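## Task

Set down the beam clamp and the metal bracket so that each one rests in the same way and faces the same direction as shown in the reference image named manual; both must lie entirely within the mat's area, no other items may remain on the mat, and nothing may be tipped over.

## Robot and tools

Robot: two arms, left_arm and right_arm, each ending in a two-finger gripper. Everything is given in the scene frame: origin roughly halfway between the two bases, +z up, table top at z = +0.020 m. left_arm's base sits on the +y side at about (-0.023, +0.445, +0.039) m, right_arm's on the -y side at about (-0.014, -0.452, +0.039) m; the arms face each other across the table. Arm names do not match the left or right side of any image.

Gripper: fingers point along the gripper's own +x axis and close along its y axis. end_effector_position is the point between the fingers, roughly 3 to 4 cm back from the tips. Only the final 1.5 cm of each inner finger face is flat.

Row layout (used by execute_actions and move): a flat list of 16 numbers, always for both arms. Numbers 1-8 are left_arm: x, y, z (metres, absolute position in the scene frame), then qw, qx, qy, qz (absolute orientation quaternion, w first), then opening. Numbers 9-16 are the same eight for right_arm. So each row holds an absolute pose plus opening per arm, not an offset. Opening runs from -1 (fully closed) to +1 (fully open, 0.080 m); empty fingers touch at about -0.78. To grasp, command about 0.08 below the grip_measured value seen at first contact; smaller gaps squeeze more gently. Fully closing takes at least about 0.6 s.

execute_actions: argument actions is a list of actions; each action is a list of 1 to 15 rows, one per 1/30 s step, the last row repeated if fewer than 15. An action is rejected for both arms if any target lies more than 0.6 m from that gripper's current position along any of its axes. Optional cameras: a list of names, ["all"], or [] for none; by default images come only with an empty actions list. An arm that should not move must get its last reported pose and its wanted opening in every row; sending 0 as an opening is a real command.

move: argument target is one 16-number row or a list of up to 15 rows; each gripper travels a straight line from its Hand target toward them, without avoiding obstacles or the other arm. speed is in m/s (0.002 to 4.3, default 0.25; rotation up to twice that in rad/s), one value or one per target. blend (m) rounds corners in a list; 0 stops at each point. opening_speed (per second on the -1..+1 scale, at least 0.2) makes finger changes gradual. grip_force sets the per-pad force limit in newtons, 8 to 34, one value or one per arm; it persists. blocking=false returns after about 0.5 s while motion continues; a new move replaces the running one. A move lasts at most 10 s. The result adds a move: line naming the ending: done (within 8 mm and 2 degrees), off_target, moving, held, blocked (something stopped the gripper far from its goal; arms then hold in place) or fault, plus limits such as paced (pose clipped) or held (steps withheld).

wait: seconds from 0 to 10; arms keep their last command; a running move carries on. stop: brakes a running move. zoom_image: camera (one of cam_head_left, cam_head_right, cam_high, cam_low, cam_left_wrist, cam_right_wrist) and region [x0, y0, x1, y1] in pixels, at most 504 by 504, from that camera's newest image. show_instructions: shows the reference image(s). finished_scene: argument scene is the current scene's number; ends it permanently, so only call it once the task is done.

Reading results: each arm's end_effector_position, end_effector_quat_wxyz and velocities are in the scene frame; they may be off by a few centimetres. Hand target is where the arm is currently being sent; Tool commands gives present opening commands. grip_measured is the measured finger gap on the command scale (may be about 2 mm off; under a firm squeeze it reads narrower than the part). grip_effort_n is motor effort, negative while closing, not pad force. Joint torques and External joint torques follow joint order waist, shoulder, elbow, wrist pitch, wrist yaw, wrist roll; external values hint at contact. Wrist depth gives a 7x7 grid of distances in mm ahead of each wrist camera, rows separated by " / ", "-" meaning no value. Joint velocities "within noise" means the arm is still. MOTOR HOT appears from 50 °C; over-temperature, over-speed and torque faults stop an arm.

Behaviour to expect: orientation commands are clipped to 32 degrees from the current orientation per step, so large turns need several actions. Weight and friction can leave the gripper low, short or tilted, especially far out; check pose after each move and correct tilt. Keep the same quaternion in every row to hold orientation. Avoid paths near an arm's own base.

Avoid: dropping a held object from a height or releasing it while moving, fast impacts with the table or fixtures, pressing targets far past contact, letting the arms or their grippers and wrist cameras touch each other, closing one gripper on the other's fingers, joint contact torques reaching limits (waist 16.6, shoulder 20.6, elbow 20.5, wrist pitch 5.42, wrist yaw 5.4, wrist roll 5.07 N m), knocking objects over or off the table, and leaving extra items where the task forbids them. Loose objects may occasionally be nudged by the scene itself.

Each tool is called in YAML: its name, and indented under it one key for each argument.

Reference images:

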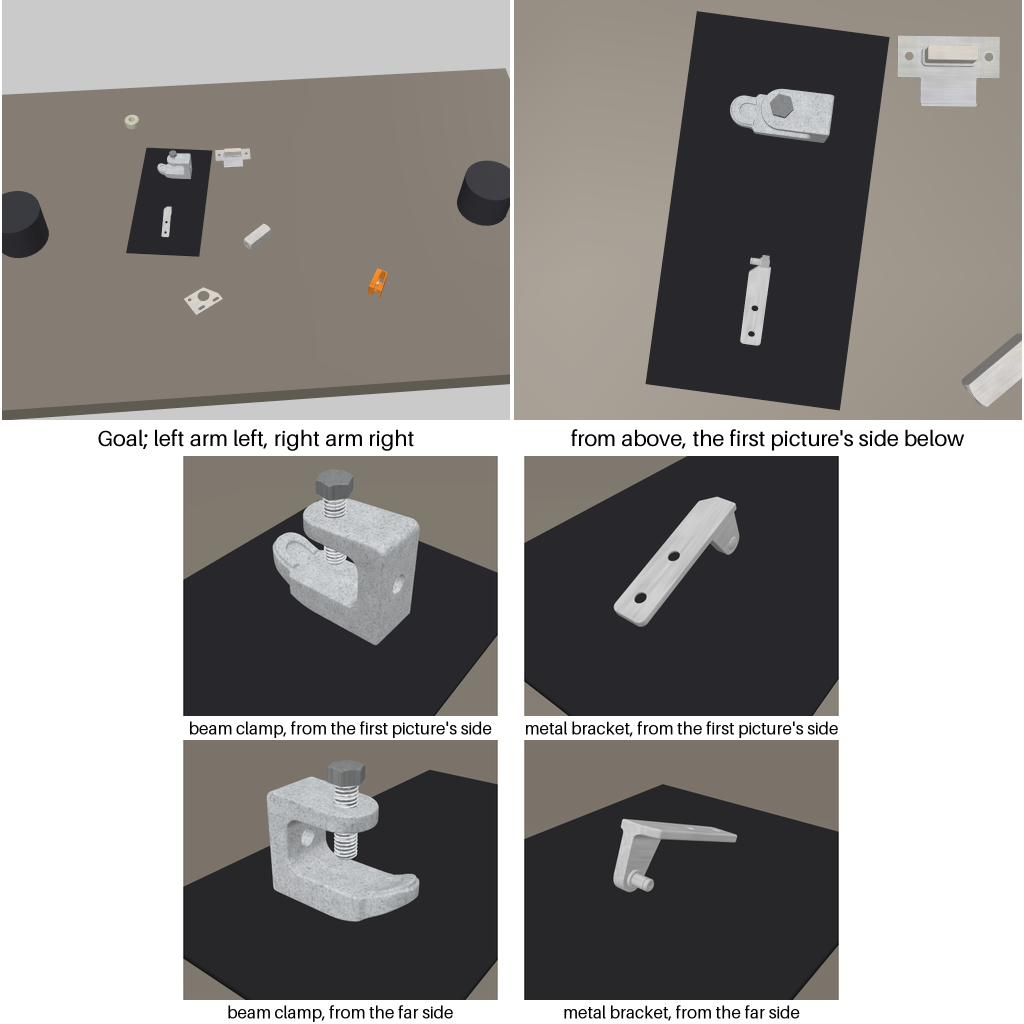

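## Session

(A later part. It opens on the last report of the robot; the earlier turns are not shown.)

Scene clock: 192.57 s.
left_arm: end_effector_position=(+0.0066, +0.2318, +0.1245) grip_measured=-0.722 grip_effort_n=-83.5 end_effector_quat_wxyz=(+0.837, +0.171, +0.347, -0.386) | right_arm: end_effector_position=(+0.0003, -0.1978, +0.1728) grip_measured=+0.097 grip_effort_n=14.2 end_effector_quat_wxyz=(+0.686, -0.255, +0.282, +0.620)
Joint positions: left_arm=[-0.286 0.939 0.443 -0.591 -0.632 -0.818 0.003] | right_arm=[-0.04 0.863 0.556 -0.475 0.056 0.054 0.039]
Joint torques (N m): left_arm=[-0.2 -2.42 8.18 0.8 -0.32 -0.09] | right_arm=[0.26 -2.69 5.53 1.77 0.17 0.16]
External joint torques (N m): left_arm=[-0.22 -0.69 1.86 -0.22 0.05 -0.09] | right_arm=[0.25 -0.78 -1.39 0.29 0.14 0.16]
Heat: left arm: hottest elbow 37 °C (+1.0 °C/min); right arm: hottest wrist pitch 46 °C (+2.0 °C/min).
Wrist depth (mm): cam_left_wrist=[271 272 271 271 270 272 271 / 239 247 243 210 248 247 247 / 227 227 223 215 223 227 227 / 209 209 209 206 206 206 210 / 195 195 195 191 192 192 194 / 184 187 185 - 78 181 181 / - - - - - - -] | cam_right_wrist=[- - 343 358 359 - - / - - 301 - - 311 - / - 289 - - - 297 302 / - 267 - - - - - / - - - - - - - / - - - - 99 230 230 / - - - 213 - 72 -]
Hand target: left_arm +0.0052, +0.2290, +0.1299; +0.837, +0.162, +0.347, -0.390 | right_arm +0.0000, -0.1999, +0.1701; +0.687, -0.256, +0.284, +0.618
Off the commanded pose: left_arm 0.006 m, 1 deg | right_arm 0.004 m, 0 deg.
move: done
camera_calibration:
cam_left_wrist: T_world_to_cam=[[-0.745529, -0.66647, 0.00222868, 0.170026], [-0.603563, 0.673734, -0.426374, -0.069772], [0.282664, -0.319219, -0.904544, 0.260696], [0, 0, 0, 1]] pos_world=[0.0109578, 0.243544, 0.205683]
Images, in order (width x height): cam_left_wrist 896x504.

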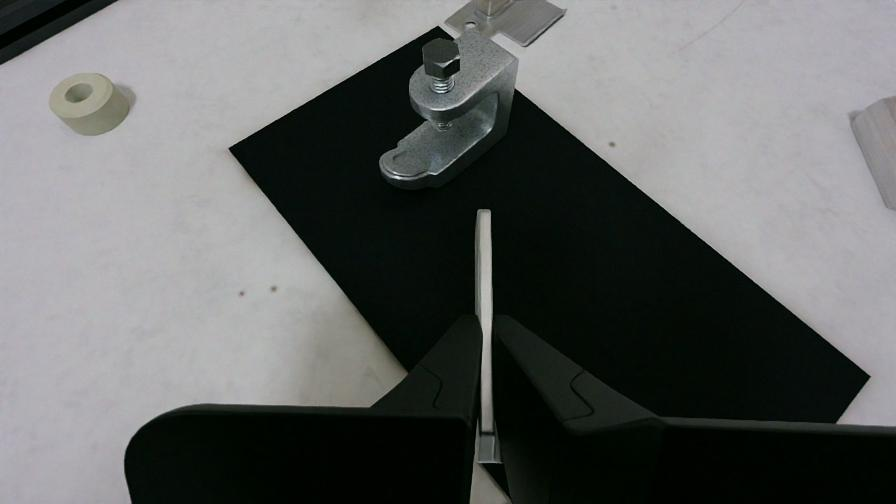

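move:
  target:
    - [0.0,0.22,0.17,-0.430,-0.561,0.092,0.701,-0.9,0.0,-0.2,0.17,0.6866,-0.2561,0.2844,0.6182,0.1]
    - [0.005,0.19,0.13,0.055,-0.552,0.638,0.534,-0.9,0.0,-0.2,0.17,0.6866,-0.2561,0.2844,0.6182,0.1]
  speed: [0.35,0.35]
  blend: [0.02,0]
  cameras: ["cam_left_wrist","cam_head_left","cam_low"]

zoom_image:
  camera: "cam_head_left"
  region: [150, 110, 330, 270]

zoom_image:
  camera: "cam_low"
  region: [580, 200, 740, 380]

Scene clock: 202.13 s.
left_arm: end_effector_position=(+0.0037, +0.1927, +0.1265) grip_measured=-0.722 grip_effort_n=-83.5 end_effector_quat_wxyz=(-0.056, +0.553, -0.633, -0.538) | right_arm: end_effector_position=(+0.0003, -0.1978, +0.1728) grip_measured=+0.097 grip_effort_n=14.2 end_effector_quat_wxyz=(+0.686, -0.255, +0.282, +0.620)
Joint positions: left_arm=[0.496 1.145 0.508 -0.414 0.694 3.001 0.003] | right_arm=[-0.04 0.863 0.556 -0.475 0.056 0.054 0.039]
Joint torques (N m): left_arm=[0.3 -2.15 7.81 0.77 0.58 0.18] | right_arm=[0.27 -2.65 5.51 1.77 0.18 0.16]
External joint torques (N m): left_arm=[0.33 0.64 1.88 -0.18 0.2 0.21] | right_arm=[0.27 -0.75 -1.4 0.29 0.15 0.16]
Heat: left arm: hottest elbow 38 °C (+1.0 °C/min); right arm: hottest wrist pitch 47 °C (+2.0 °C/min).
Wrist depth (mm): cam_left_wrist=[362 313 216 167 137 114 99 / 1157 366 258 189 147 125 106 / 1415 540 316 219 168 136 115 / 1548 1905 399 265 188 149 122 / 1808 702 - 251 213 170 134 / 2014 - - - 79 187 149 / - - - - - - -] | cam_right_wrist=[- - 356 357 356 - - / - - 300 - - 300 - / - - 296 - - - - / - - - - - 265 - / - 246 - - 247 - - / - - - - 99 - - / - - - - - 72 -]
Hand target: left_arm +0.0050, +0.1901, +0.1300; +0.055, -0.552, +0.638, +0.534 | right_arm +0.0000, -0.1999, +0.1701; +0.687, -0.256, +0.284, +0.618
Off the commanded pose: left_arm 0.005 m, 1 deg | right_arm 0.004 m, 0 deg.
move: done
camera_calibration:
cam_left_wrist: T_world_to_cam=[[0.73958, 0.213628, -0.638267, 0.0476679], [0.6475, -0.484715, 0.588044, 0.0459138], [-0.183755, -0.848183, -0.49681, 0.302915], [0, 0, 0, 1]] pos_world=[-0.00932121, 0.268999, 0.153917]
Images, in order (width x height): cam_head_left 896x504, cam_low 896x504, cam_left_wrist 896x504.

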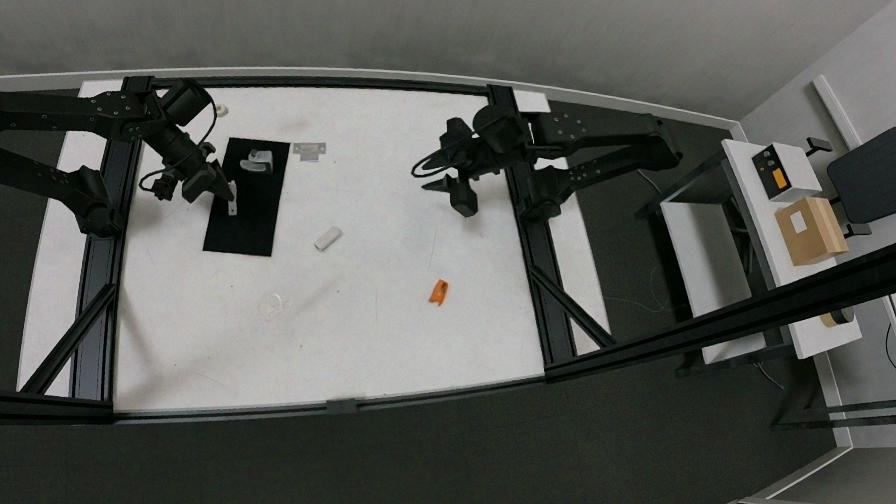

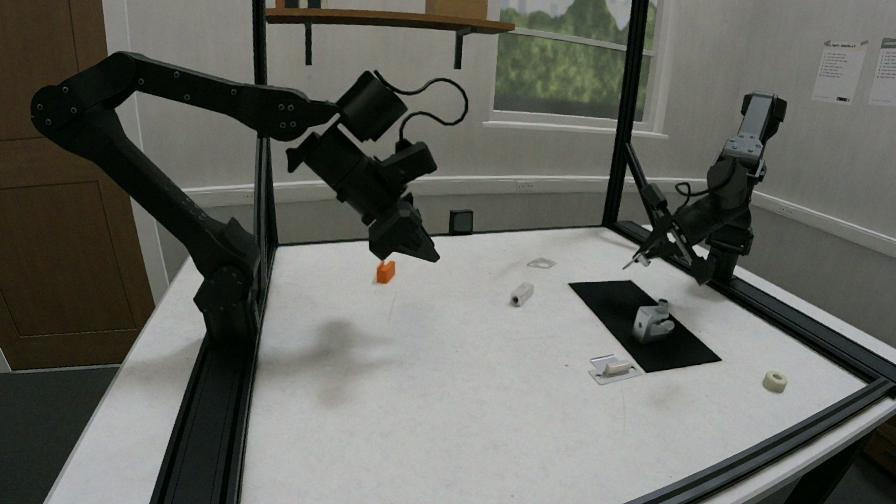

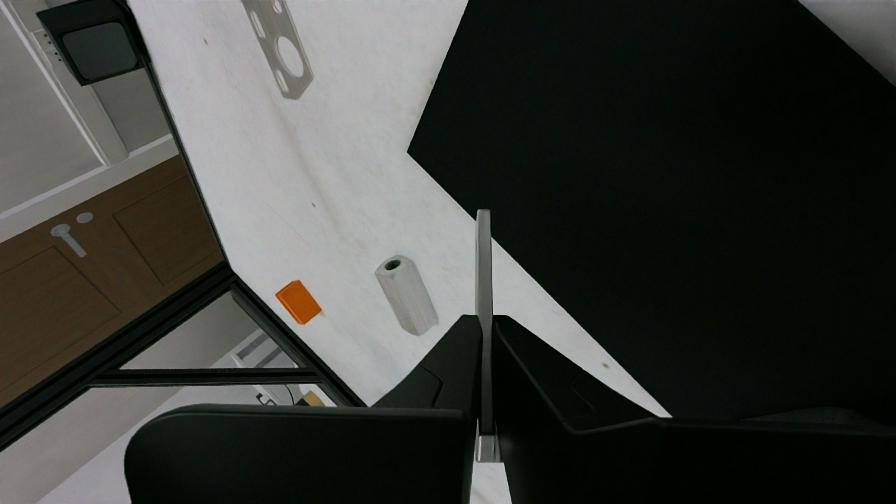

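Scaled by 2.800 from the camera's 896x504 image, which has a finer 1280x720 frame.

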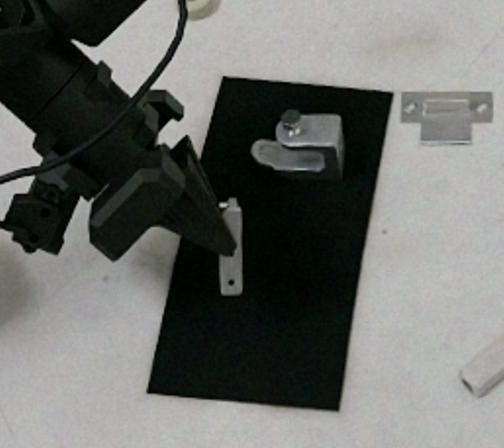

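Scaled by 2.800 from the camera's 896x504 image, which has a finer 1280x720 frame.

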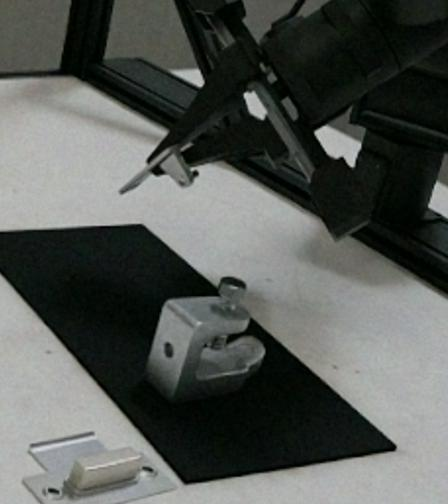

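move:
  target:
    - [0.005,0.19,0.10,0.055,-0.552,0.638,0.534,-0.9,0.0,-0.2,0.17,0.6866,-0.2561,0.2844,0.6182,0.1]
    - [0.005,0.19,0.083,0.055,-0.552,0.638,0.534,-0.9,0.0,-0.2,0.17,0.6866,-0.2561,0.2844,0.6182,0.1]
  speed: [0.1,0.04]
  cameras: ["cam_head_left","cam_low"]

zoom_image:
  camera: "cam_low"
  region: [580, 200, 740, 380]

Scene clock: 204.87 s.
left_arm: end_effector_position=(+0.0066, +0.1876, +0.0861) grip_measured=-0.722 grip_effort_n=-83.5 end_effector_quat_wxyz=(-0.055, +0.556, -0.638, -0.530) | right_arm: end_effector_position=(+0.0003, -0.1978, +0.1728) grip_measured=+0.097 grip_effort_n=14.7 end_effector_quat_wxyz=(+0.686, -0.255, +0.282, +0.620)
Joint positions: left_arm=[0.497 1.285 0.396 -0.143 0.695 3.003 0.003] | right_arm=[-0.04 0.863 0.556 -0.475 0.056 0.054 0.039]
Joint torques (N m): left_arm=[0.22 -2.39 4.4 0.97 0.57 0.11] | right_arm=[0.27 -2.66 5.5 1.78 0.17 0.17]
External joint torques (N m): left_arm=[0.23 0.82 -0.96 -0.03 0.2 0.14] | right_arm=[0.27 -0.77 -1.35 0.32 0.14 0.17]
Heat: left arm: hottest elbow 38 °C (+1.0 °C/min); right arm: hottest wrist pitch 47 °C (+2.0 °C/min).
Wrist depth (mm): cam_left_wrist=[323 209 152 117 94 - - / 1174 285 179 130 101 87 75 / 1483 374 225 148 113 92 78 / 1448 630 289 177 134 107 85 / 1744 - 423 177 148 117 95 / 619 - - - 78 127 102 / - - - - - - -] | cam_right_wrist=[- - 359 357 355 - 360 / - - - - - 317 - / - - - - - - - / - - - - - - 271 / - - - - - - - / - - - - 99 - - / - - - - - 72 -]
Hand target: left_arm +0.0049, +0.1900, +0.0830; +0.055, -0.552, +0.638, +0.534 | right_arm +0.0000, -0.1999, +0.1701; +0.687, -0.256, +0.284, +0.618
Off the commanded pose: left_arm 0.004 m, 1 deg | right_arm 0.004 m, 0 deg.
move: done
Images, in order (width x height): cam_head_left 896x504, cam_low 896x504.

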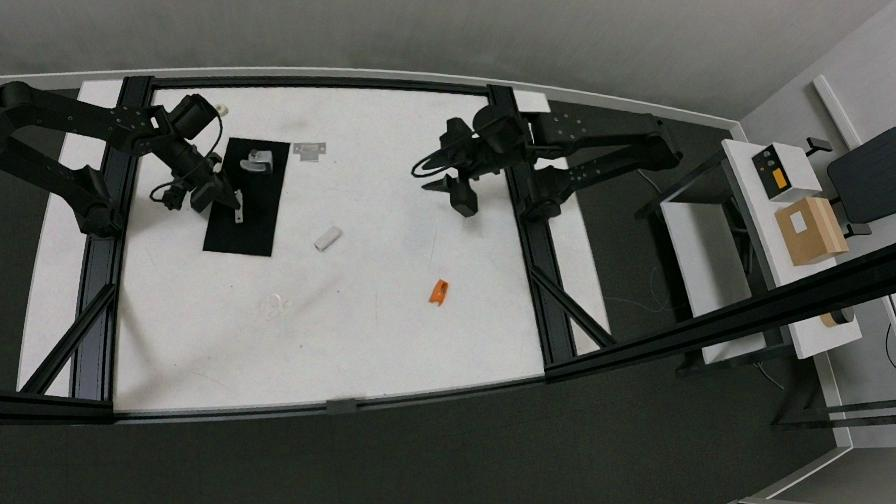

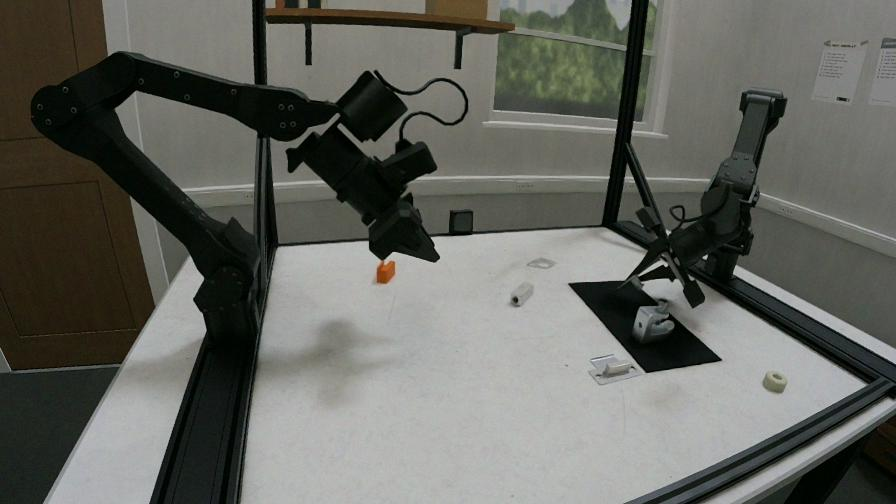

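Scaled by 2.800 from the camera's 896x504 image, which has a finer 1280x720 frame.

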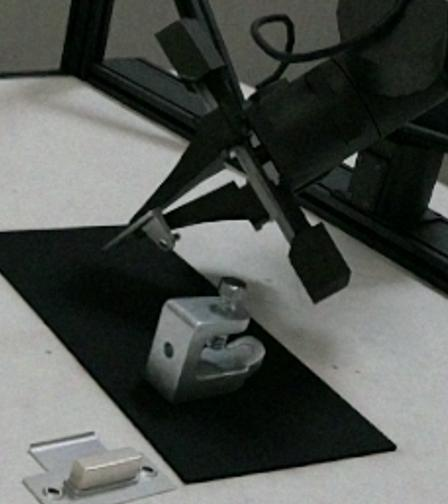

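move:
  target: [0.005,0.19,0.066,0.055,-0.552,0.638,0.534,-0.9,0.0,-0.2,0.17,0.6866,-0.2561,0.2844,0.6182,0.1]
  speed: 0.03
  cameras: ["cam_low","cam_head_left"]

zoom_image:
  camera: "cam_low"
  region: [560, 180, 760, 380]

Scene clock: 208.90 s.
left_arm: end_effector_position=(+0.0065, +0.1862, +0.0712) grip_measured=-0.722 grip_effort_n=-83.5 end_effector_quat_wxyz=(-0.053, +0.555, -0.642, -0.527) | right_arm: end_effector_position=(+0.0003, -0.1978, +0.1728) grip_measured=+0.097 grip_effort_n=14.7 end_effector_quat_wxyz=(+0.686, -0.255, +0.282, +0.620)
Joint positions: left_arm=[0.497 1.356 0.358 -0.027 0.702 3.003 0.003] | right_arm=[-0.04 0.863 0.556 -0.475 0.056 0.054 0.039]
Joint torques (N m): left_arm=[0.22 -2.19 3.76 0.9 0.34 0.11] | right_arm=[0.27 -2.62 5.49 1.77 0.18 0.17]
External joint torques (N m): left_arm=[0.23 1.12 -1.16 -0.07 -0.03 0.15] | right_arm=[0.26 -0.76 -1.39 0.3 0.16 0.17]
Heat: left arm: hottest wrist pitch 39 °C (+0.0 °C/min); right arm: hottest wrist pitch 47 °C (+2.0 °C/min).
Wrist depth (mm): cam_left_wrist=[293 185 131 93 77 - - / 388 235 147 108 83 70 - / 1423 321 189 124 100 79 - / 1465 1848 237 149 108 88 - / 1757 698 281 148 123 97 77 / - 652 - - 73 109 83 / - - - - - - -] | cam_right_wrist=[- - 372 359 360 - - / - - - - - 317 318 / - - - - - - - / - - - - - 261 - / - 249 - - - - - / - - - - 99 - - / - - - 96 - 72 -]
Hand target: left_arm +0.0050, +0.1901, +0.0661; +0.055, -0.552, +0.638, +0.534 | right_arm +0.0000, -0.1999, +0.1701; +0.687, -0.256, +0.284, +0.618
Off the commanded pose: left_arm 0.007 m, 1 deg | right_arm 0.004 m, 0 deg.
move: done
Images, in order (width x height): cam_head_left 896x504, cam_low 896x504.

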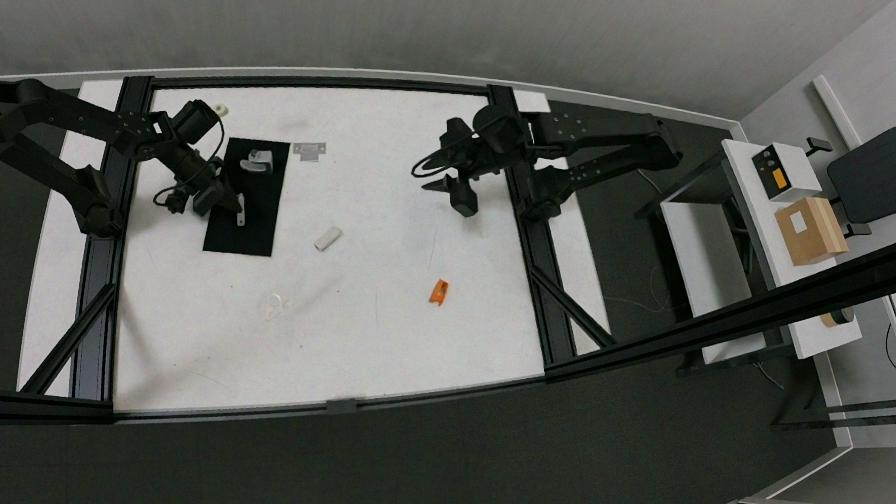

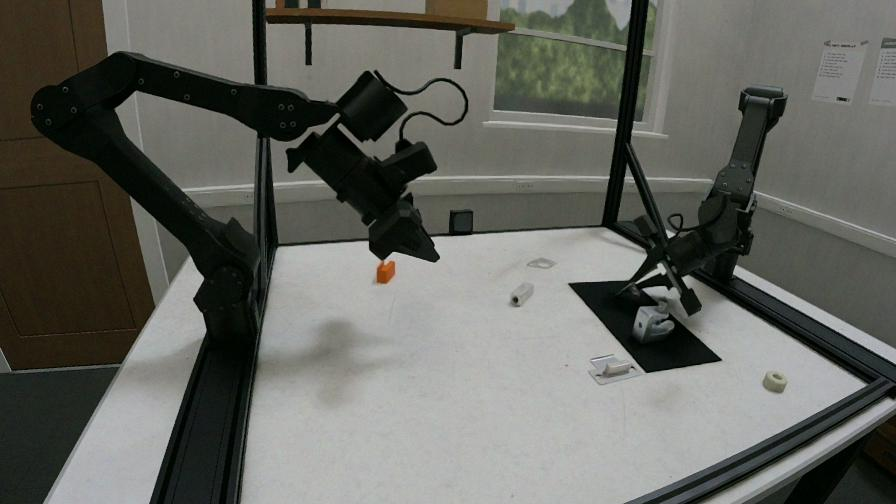

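Scaled by 2.520 from the camera's 896x504 image, which has a finer 1280x720 frame.

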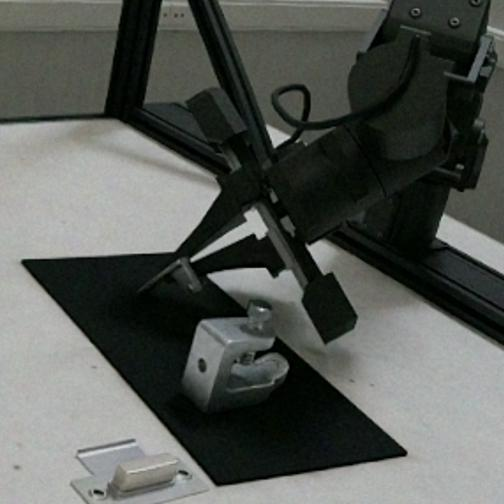

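move:
  target: [0.005,0.19,0.059,0.055,-0.552,0.638,0.534,-0.9,0.0,-0.2,0.17,0.6866,-0.2561,0.2844,0.6182,0.1]
  speed: 0.03
  cameras: ["cam_low","cam_left_wrist"]

zoom_image:
  camera: "cam_low"
  region: [590, 240, 710, 360]

Scene clock: 210.50 s.
left_arm: end_effector_position=(+0.0065, +0.1835, +0.0687) grip_measured=-0.722 grip_effort_n=-83.5 end_effector_quat_wxyz=(-0.048, +0.553, -0.648, -0.522) | right_arm: end_effector_position=(+0.0003, -0.1978, +0.1728) grip_measured=+0.097 grip_effort_n=14.7 end_effector_quat_wxyz=(+0.686, -0.255, +0.282, +0.620)
Joint positions: left_arm=[0.498 1.382 0.349 0.024 0.715 3.003 0.003] | right_arm=[-0.04 0.863 0.556 -0.475 0.056 0.054 0.039]
Joint torques (N m): left_arm=[0.17 -1.58 2.92 0.71 -0.06 0.13] | right_arm=[0.24 -2.65 5.49 1.76 0.17 0.17]
External joint torques (N m): left_arm=[0.18 1.83 -1.96 -0.3 -0.43 0.16] | right_arm=[0.24 -0.73 -1.43 0.28 0.14 0.17]
Heat: left arm: hottest wrist pitch 39 °C (+1.0 °C/min); right arm: hottest wrist pitch 47 °C (+2.0 °C/min).
Wrist depth (mm): cam_left_wrist=[318 182 129 92 72 - - / 414 231 145 104 81 70 - / 1361 347 191 125 94 75 - / 1519 702 253 147 104 85 - / 1757 680 278 147 122 93 - / 1673 - - - 73 109 - / - - - - - - -] | cam_right_wrist=[- 348 358 363 360 - - / 330 - 287 - - 307 - / - 292 286 - - - - / - 268 271 - - - - / 252 - - - - - - / - - - 93 99 83 - / - - - 212 - 72 -]
Hand target: left_arm +0.0049, +0.1902, +0.0594; +0.055, -0.552, +0.638, +0.534 | right_arm +0.0000, -0.1999, +0.1701; +0.687, -0.256, +0.284, +0.618
Off the commanded pose: left_arm 0.012 m, 2 deg | right_arm 0.004 m, 0 deg.
move: off_target (left_arm)
camera_calibration:
cam_left_wrist: T_world_to_cam=[[0.745456, 0.176577, -0.642741, 0.0177922], [0.638951, -0.463923, 0.61361, 0.0681946], [-0.189832, -0.868099, -0.458658, 0.267974], [0, 0, 0, 1]] pos_world=[-0.00596611, 0.261124, 0.0924995]
Images, in order (width x height): cam_low 896x504, cam_left_wrist 896x504.

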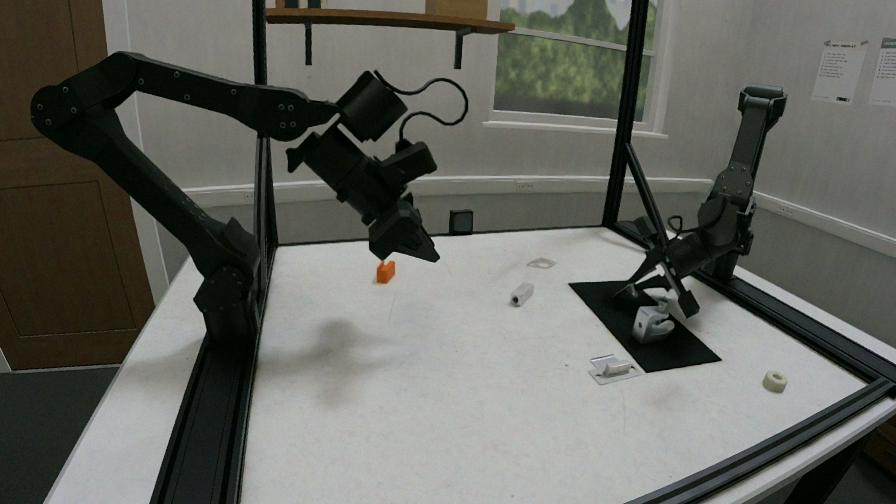

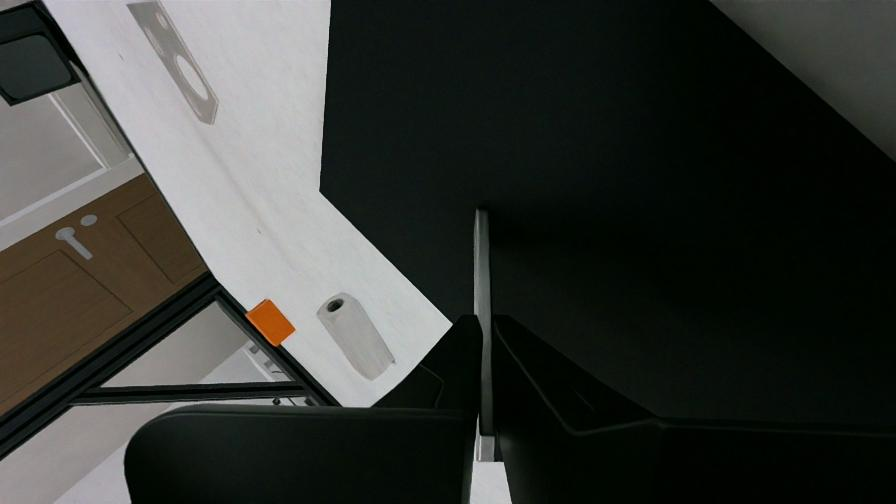

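Scaled by 4.200 from the camera's 896x504 image, which has a finer 1280x720 frame.

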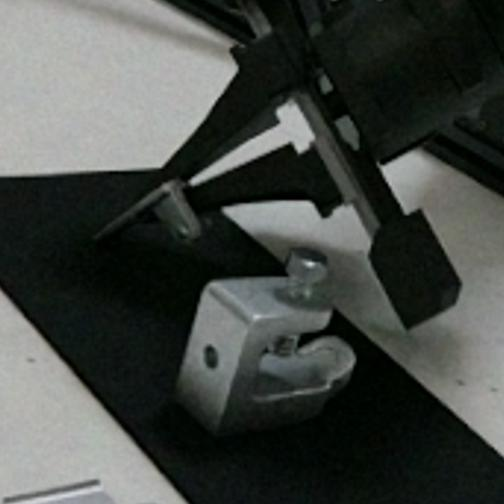

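move:
  target: [0.006,0.186,0.066,0.055,-0.552,0.638,0.534,-0.45,0.0,-0.2,0.17,0.6866,-0.2561,0.2844,0.6182,0.1]
  speed: 0.03
  opening_speed: 0.25
  cameras: ["cam_low","cam_left_wrist"]

zoom_image:
  camera: "cam_low"
  region: [590, 240, 710, 360]

Scene clock: 213.50 s.
left_arm: end_effector_position=(+0.0067, +0.1858, +0.0668) grip_measured=-0.455 grip_effort_n=15.6 end_effector_quat_wxyz=(-0.054, +0.553, -0.639, -0.532) | right_arm: end_effector_position=(+0.0003, -0.1978, +0.1728) grip_measured=+0.097 grip_effort_n=14.2 end_effector_quat_wxyz=(+0.686, -0.255, +0.282, +0.620)
Joint positions: left_arm=[0.497 1.382 0.359 -0.014 0.702 3.003 0.015] | right_arm=[-0.04 0.863 0.556 -0.475 0.056 0.054 0.039]
Joint torques (N m): left_arm=[-0.31 -3.04 5.03 0.78 0.24 -0.09] | right_arm=[0.28 -2.66 5.52 1.78 0.18 0.17]
External joint torques (N m): left_arm=[-0.29 0.39 0.2 -0.2 -0.12 -0.06] | right_arm=[0.31 -0.78 -1.27 0.34 0.14 0.17]
Heat: left arm: hottest wrist pitch 39 °C (+1.0 °C/min); right arm: hottest wrist pitch 47 °C (+2.0 °C/min).
Wrist depth (mm): cam_left_wrist=[289 175 116 90 70 - - / 370 220 136 100 80 68 - / 1465 305 176 119 91 72 - / 1529 513 234 128 99 82 - / 1732 657 262 127 107 91 - / 618 - - 194 76 107 - / - - - 279 - - -] | cam_right_wrist=[- 349 373 357 358 - - / 320 - - - - 320 - / - - - 290 - - - / - 276 - - - - 262 / - - - - - - - / - - - 94 99 78 - / - - - 215 - 72 -]
Hand target: left_arm +0.0060, +0.1861, +0.0660; +0.055, -0.552, +0.638, +0.534 | right_arm +0.0000, -0.1999, +0.1701; +0.687, -0.256, +0.284, +0.618
Off the commanded pose: left_arm 0.001 m, 0 deg | right_arm 0.004 m, 0 deg.
move: done
camera_calibration:
cam_left_wrist: T_world_to_cam=[[0.741542, 0.200213, -0.640336, 0.0114405], [0.644408, -0.478139, 0.596759, 0.073968], [-0.186691, -0.85516, -0.483579, 0.268407], [0, 0, 0, 1]] pos_world=[-0.0060399, 0.262608, 0.0929808]
Images, in order (width x height): cam_low 896x504, cam_left_wrist 896x504.

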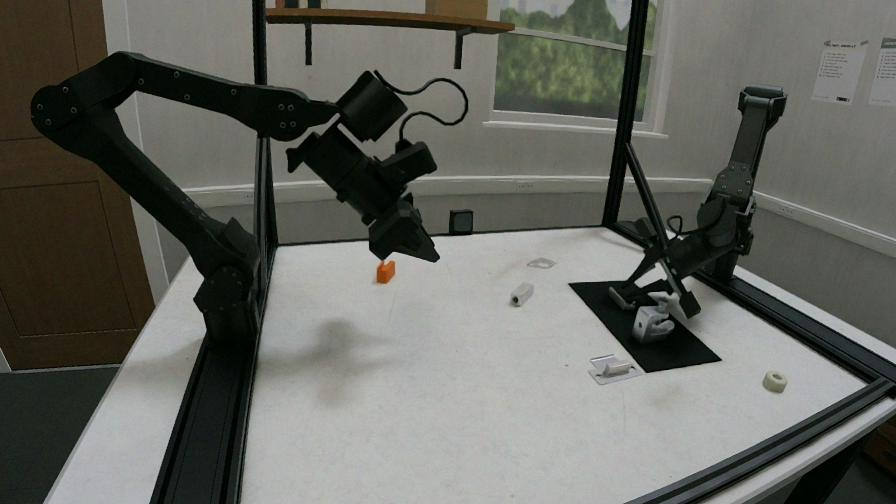

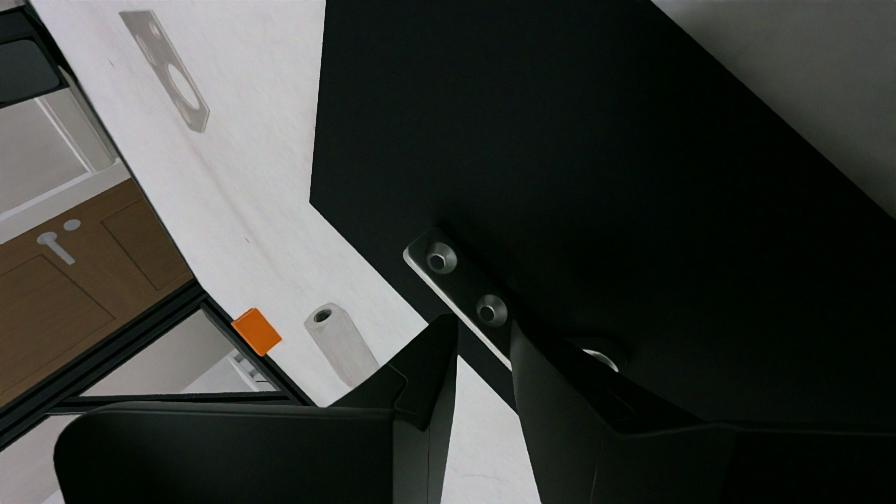

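Scaled by 4.200 from the camera's 896x504 image, which has a finer 1280x720 frame.

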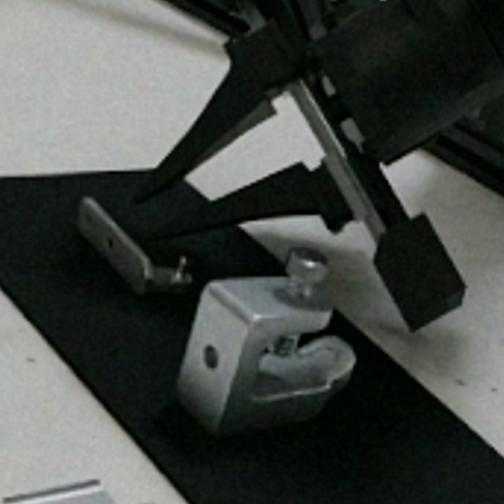

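move:
  target:
    - [0.03,0.23,0.11,0.055,-0.552,0.638,0.534,-0.45,0.0,-0.2,0.17,0.6866,-0.2561,0.2844,0.6182,0.1]
    - [0,0.23,0.19,-0.43,-0.561,0.092,0.701,-0.2,0.0,-0.2,0.17,0.6866,-0.2561,0.2844,0.6182,0.1]
    - [-0.02,0.20,0.20,0.7061,0.037,0.7061,-0.037,0.0,0.0,-0.2,0.17,0.6866,-0.2561,0.2844,0.6182,0.1]
  speed: [0.08,0.5,0.5]
  cameras: ["cam_low","cam_left_wrist","cam_head_left"]

zoom_image:
  camera: "cam_low"
  region: [590, 240, 710, 360]

Scene clock: 228.00 s.
left_arm: end_effector_position=(-0.0201, +0.2023, +0.1992) grip_measured=-0.004 grip_effort_n=16.0 end_effector_quat_wxyz=(+0.708, +0.041, +0.704, -0.040) | right_arm: end_effector_position=(+0.0003, -0.1978, +0.1728) grip_measured=+0.097 grip_effort_n=15.6 end_effector_quat_wxyz=(+0.686, -0.255, +0.282, +0.620)
Joint positions: left_arm=[0.011 1.46 1.269 -1.38 -0.005 -1.447 0.035] | right_arm=[-0.04 0.863 0.556 -0.475 0.056 0.054 0.039]
Joint torques (N m): left_arm=[0.3 -3.65 7.3 0.12 0.08 -0.22] | right_arm=[0.25 -2.66 5.51 1.77 0.17 0.17]
External joint torques (N m): left_arm=[0.33 1.21 1.64 -0.15 0.13 -0.22] | right_arm=[0.24 -0.8 -1.33 0.32 0.14 0.17]
Heat: left arm: hottest elbow 39 °C (+3.0 °C/min); right arm: hottest wrist pitch 47 °C (+1.0 °C/min).
Wrist depth (mm): cam_left_wrist=[224 223 223 219 218 218 219 / 235 232 233 228 226 227 230 / 243 246 245 240 240 241 240 / 244 259 258 254 253 255 249 / 248 273 268 265 264 269 268 / - - 70 284 85 277 282 / - - - 305 - - -] | cam_right_wrist=[- - 363 359 355 - 358 / - - 290 - - 321 - / - - - - - - - / 265 260 - - - - - / 248 - - 251 - - - / - - - - 99 230 - / - - - 95 212 72 -]
Hand target: left_arm -0.0200, +0.2000, +0.2000; +0.706, +0.037, +0.706, -0.037 | right_arm +0.0000, -0.1999, +0.1701; +0.687, -0.256, +0.284, +0.618
Off the commanded pose: left_arm 0.002 m, 1 deg | right_arm 0.004 m, 0 deg.
move: done
camera_calibration:
cam_left_wrist: T_world_to_cam=[[-0.0780067, -0.996924, -0.00752461, 0.212518], [-0.943122, 0.071346, 0.324702, -0.0687554], [-0.323166, 0.0324255, -0.945787, 0.251234], [0, 0, 0, 1]] pos_world=[0.0329234, 0.208623, 0.261538]
Images, in order (width x height): cam_head_left 896x504, cam_low 896x504, cam_left_wrist 896x504.

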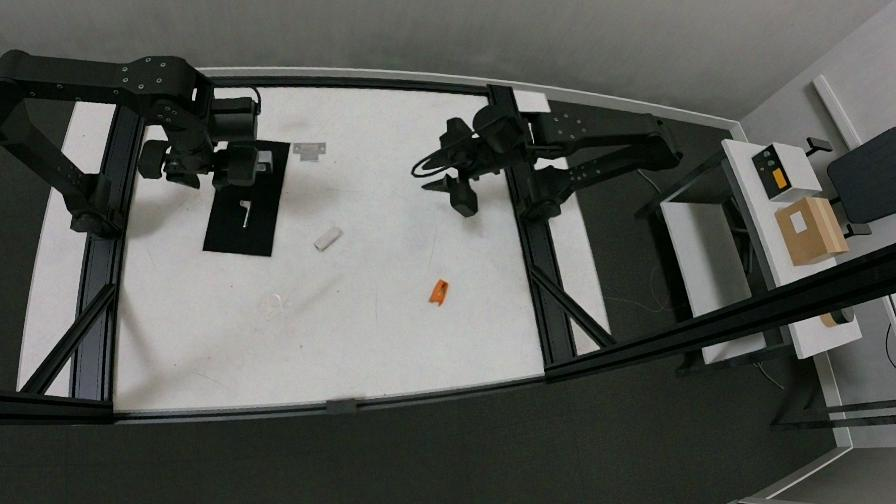

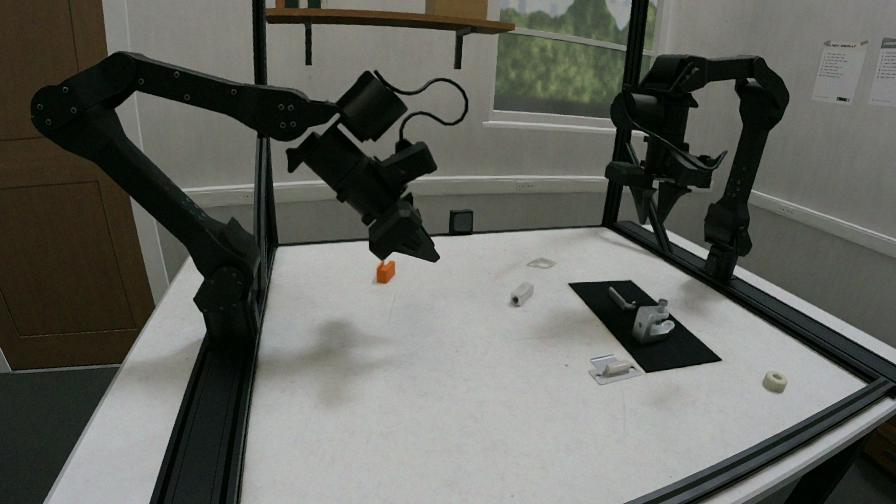

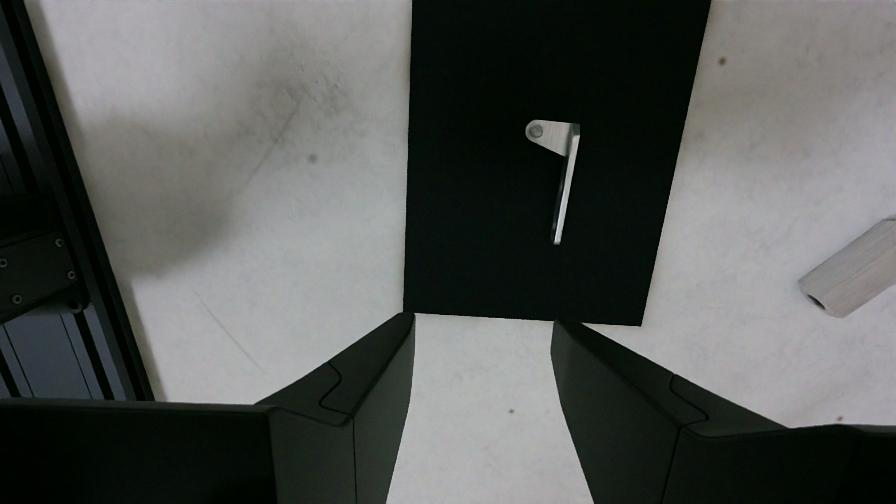

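Scaled by 4.200 from the camera's 896x504 image, which has a finer 1280x720 frame.

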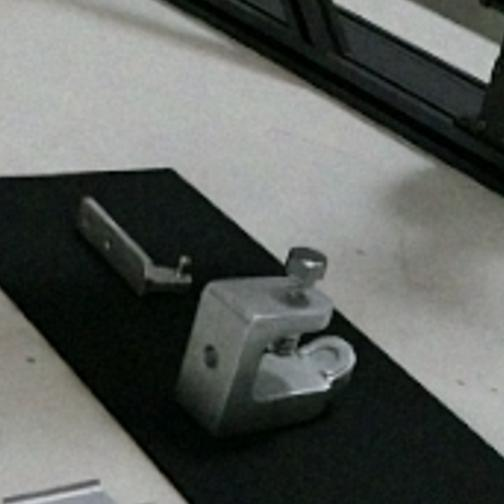

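move:
  target:
    - [0.0,0.155,0.12,0.6406,0.0628,0.7634,-0.0527,-0.2,0.0,-0.2,0.17,0.6866,-0.2561,0.2844,0.6182,0.1]
    - [0.0,0.155,0.083,0.6406,0.0628,0.7634,-0.0527,-0.2,0.0,-0.2,0.17,0.6866,-0.2561,0.2844,0.6182,0.1]
  speed: [0.2,0.06]
  cameras: ["cam_low","cam_left_wrist"]

zoom_image:
  camera: "cam_low"
  region: [560, 180, 760, 380]

Scene clock: 233.17 s.
left_arm: end_effector_position=(+0.0004, +0.1518, +0.0880) grip_measured=-0.197 grip_effort_n=-18.4 end_effector_quat_wxyz=(+0.644, +0.057, +0.760, -0.058) | right_arm: end_effector_position=(+0.0003, -0.1978, +0.1728) grip_measured=+0.097 grip_effort_n=14.7 end_effector_quat_wxyz=(+0.686, -0.255, +0.282, +0.620)
Joint positions: left_arm=[0.163 1.758 1.119 -0.97 0.16 -1.242 0.026] | right_arm=[-0.04 0.863 0.556 -0.475 0.056 0.054 0.039]
Joint torques (N m): left_arm=[0.24 -5.11 4.23 0.25 0.18 0.14] | right_arm=[0.25 -2.62 5.55 1.77 0.18 0.16]
External joint torques (N m): left_arm=[0.22 1.56 -0.99 0.02 0.14 0.14] | right_arm=[0.26 -0.78 -1.2 0.35 0.15 0.16]
Heat: left arm: hottest elbow 39 °C (+2.0 °C/min); right arm: hottest wrist pitch 47 °C (+1.0 °C/min).
Wrist depth (mm): cam_left_wrist=[109 106 107 106 106 105 108 / 117 114 112 113 113 113 115 / 126 126 123 120 122 124 125 / 137 136 133 132 132 133 135 / 149 149 145 140 139 147 147 / 161 161 70 156 76 156 159 / - - - 181 76 - -] | cam_right_wrist=[- - 361 358 350 - - / - - 320 - 318 312 319 / - - - - 294 - - / - - - - - - - / 249 - - 252 250 - - / - - - - 99 - - / - - - - - 72 -]
Hand target: left_arm +0.0000, +0.1551, +0.0830; +0.641, +0.063, +0.763, -0.053 | right_arm +0.0000, -0.1999, +0.1701; +0.687, -0.256, +0.284, +0.618
Off the commanded pose: left_arm 0.006 m, 1 deg | right_arm 0.004 m, 0 deg.
move: done
camera_calibration:
cam_left_wrist: T_world_to_cam=[[-0.128088, -0.991759, 0.00285711, 0.161211], [-0.870365, 0.11379, 0.479078, -0.0297339], [-0.475455, 0.0588772, -0.877768, 0.144425], [0, 0, 0, 1]] pos_world=[0.0634373, 0.154763, 0.140556]
Images, in order (width x height): cam_low 896x504, cam_left_wrist 896x504.

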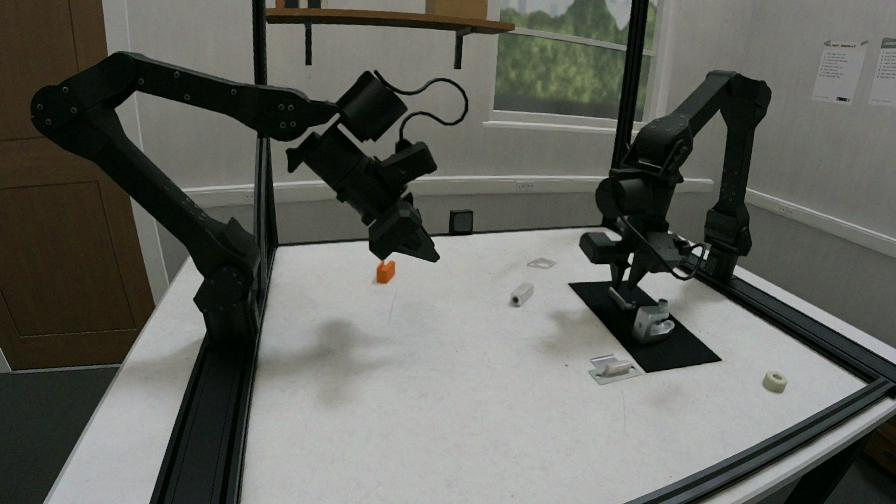

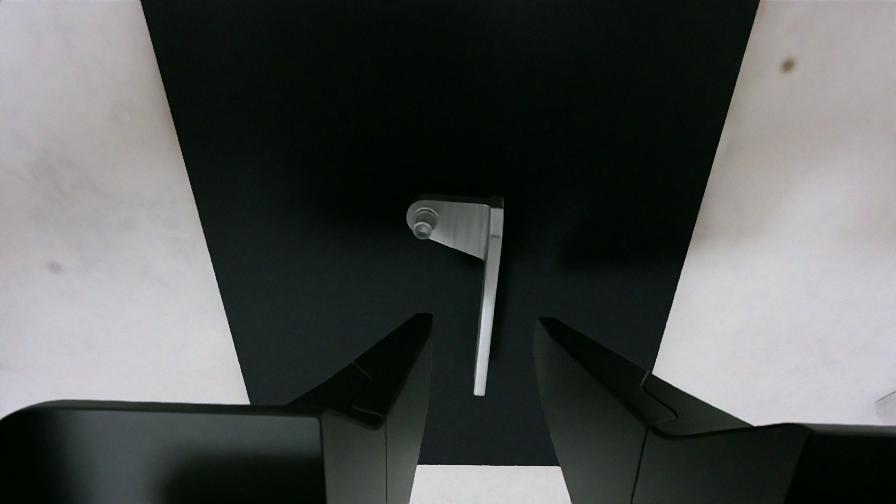

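Scaled by 2.520 from the camera's 896x504 image, which has a finer 1280x720 frame.

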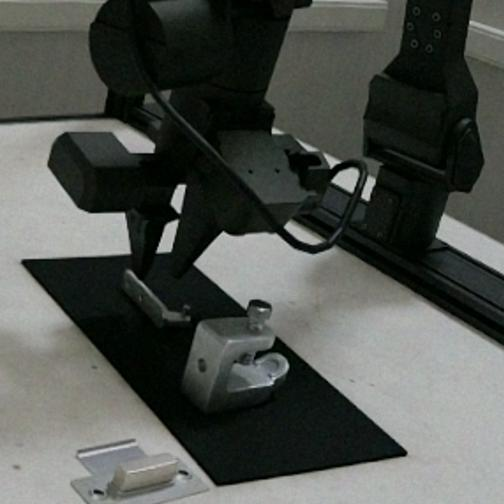

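move:
  target:
    - [-0.001,0.155,0.0575,0.6406,0.0628,0.7634,-0.0527,-0.2,0.0,-0.2,0.17,0.6866,-0.2561,0.2844,0.6182,0.1]
  speed: 0.05
  cameras: ["cam_left_wrist"]

Scene clock: 234.93 s.
left_arm: end_effector_position=(+0.0004, +0.1515, +0.0624) grip_measured=-0.197 grip_effort_n=-18.4 end_effector_quat_wxyz=(+0.644, +0.057, +0.761, -0.059) | right_arm: end_effector_position=(+0.0003, -0.1978, +0.1728) grip_measured=+0.097 grip_effort_n=15.1 end_effector_quat_wxyz=(+0.686, -0.255, +0.282, +0.620)
Joint positions: left_arm=[0.163 1.801 1.061 -0.868 0.161 -1.242 0.026] | right_arm=[-0.04 0.863 0.556 -0.475 0.056 0.054 0.039]
Joint torques (N m): left_arm=[-0.05 -5.15 4.04 0.24 0.18 0.03] | right_arm=[0.23 -2.64 5.47 1.78 0.19 0.16]
External joint torques (N m): left_arm=[-0.04 1.58 -0.98 0 0.13 0.03] | right_arm=[0.24 -0.75 -1.41 0.31 0.15 0.16]
Heat: left arm: hottest elbow 38 °C (+1.0 °C/min); right arm: hottest wrist pitch 47 °C (+1.0 °C/min).
Wrist depth (mm): cam_left_wrist=[- 83 84 84 82 - 82 / 89 88 89 90 89 89 91 / 99 96 96 94 94 95 98 / 109 107 104 99 103 106 106 / 118 114 113 101 110 113 115 / 127 124 70 119 83 121 127 / - - - 138 83 - -] | cam_right_wrist=[- - 364 359 364 - - / - - 310 - - 308 - / - 291 - - - 291 - / - - - - - 268 - / - 244 - - - - 244 / - - - 224 99 - - / - - - - - 72 -]
Hand target: left_arm -0.0011, +0.1551, +0.0576; +0.641, +0.063, +0.763, -0.053 | right_arm +0.0000, -0.1999, +0.1701; +0.687, -0.256, +0.284, +0.618
Off the commanded pose: left_arm 0.006 m, 1 deg | right_arm 0.004 m, 0 deg.
move: done
camera_calibration:
cam_left_wrist: T_world_to_cam=[[-0.12802, -0.991765, 0.00363831, 0.160891], [-0.870258, 0.114093, 0.479201, -0.0175031], [-0.47567, 0.058181, -0.877698, 0.122083], [0, 0, 0, 1]] pos_world=[0.0634365, 0.154461, 0.114954]
Images, in order (width x height): cam_left_wrist 896x504.

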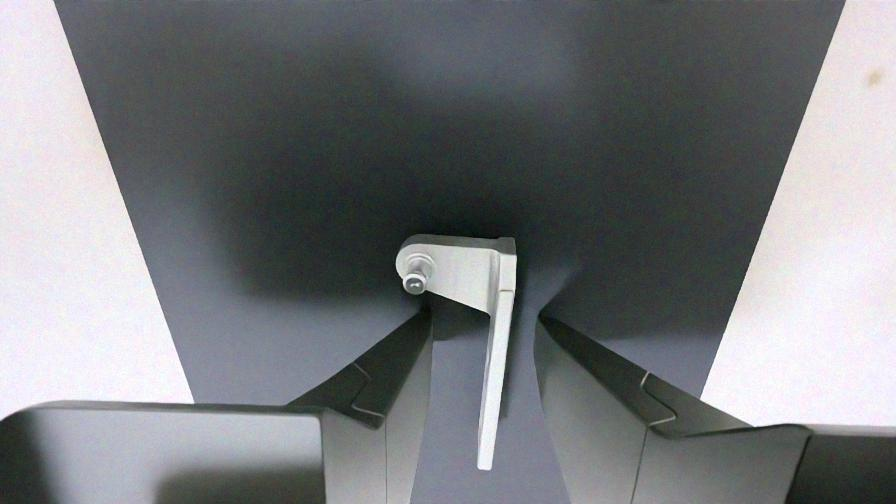

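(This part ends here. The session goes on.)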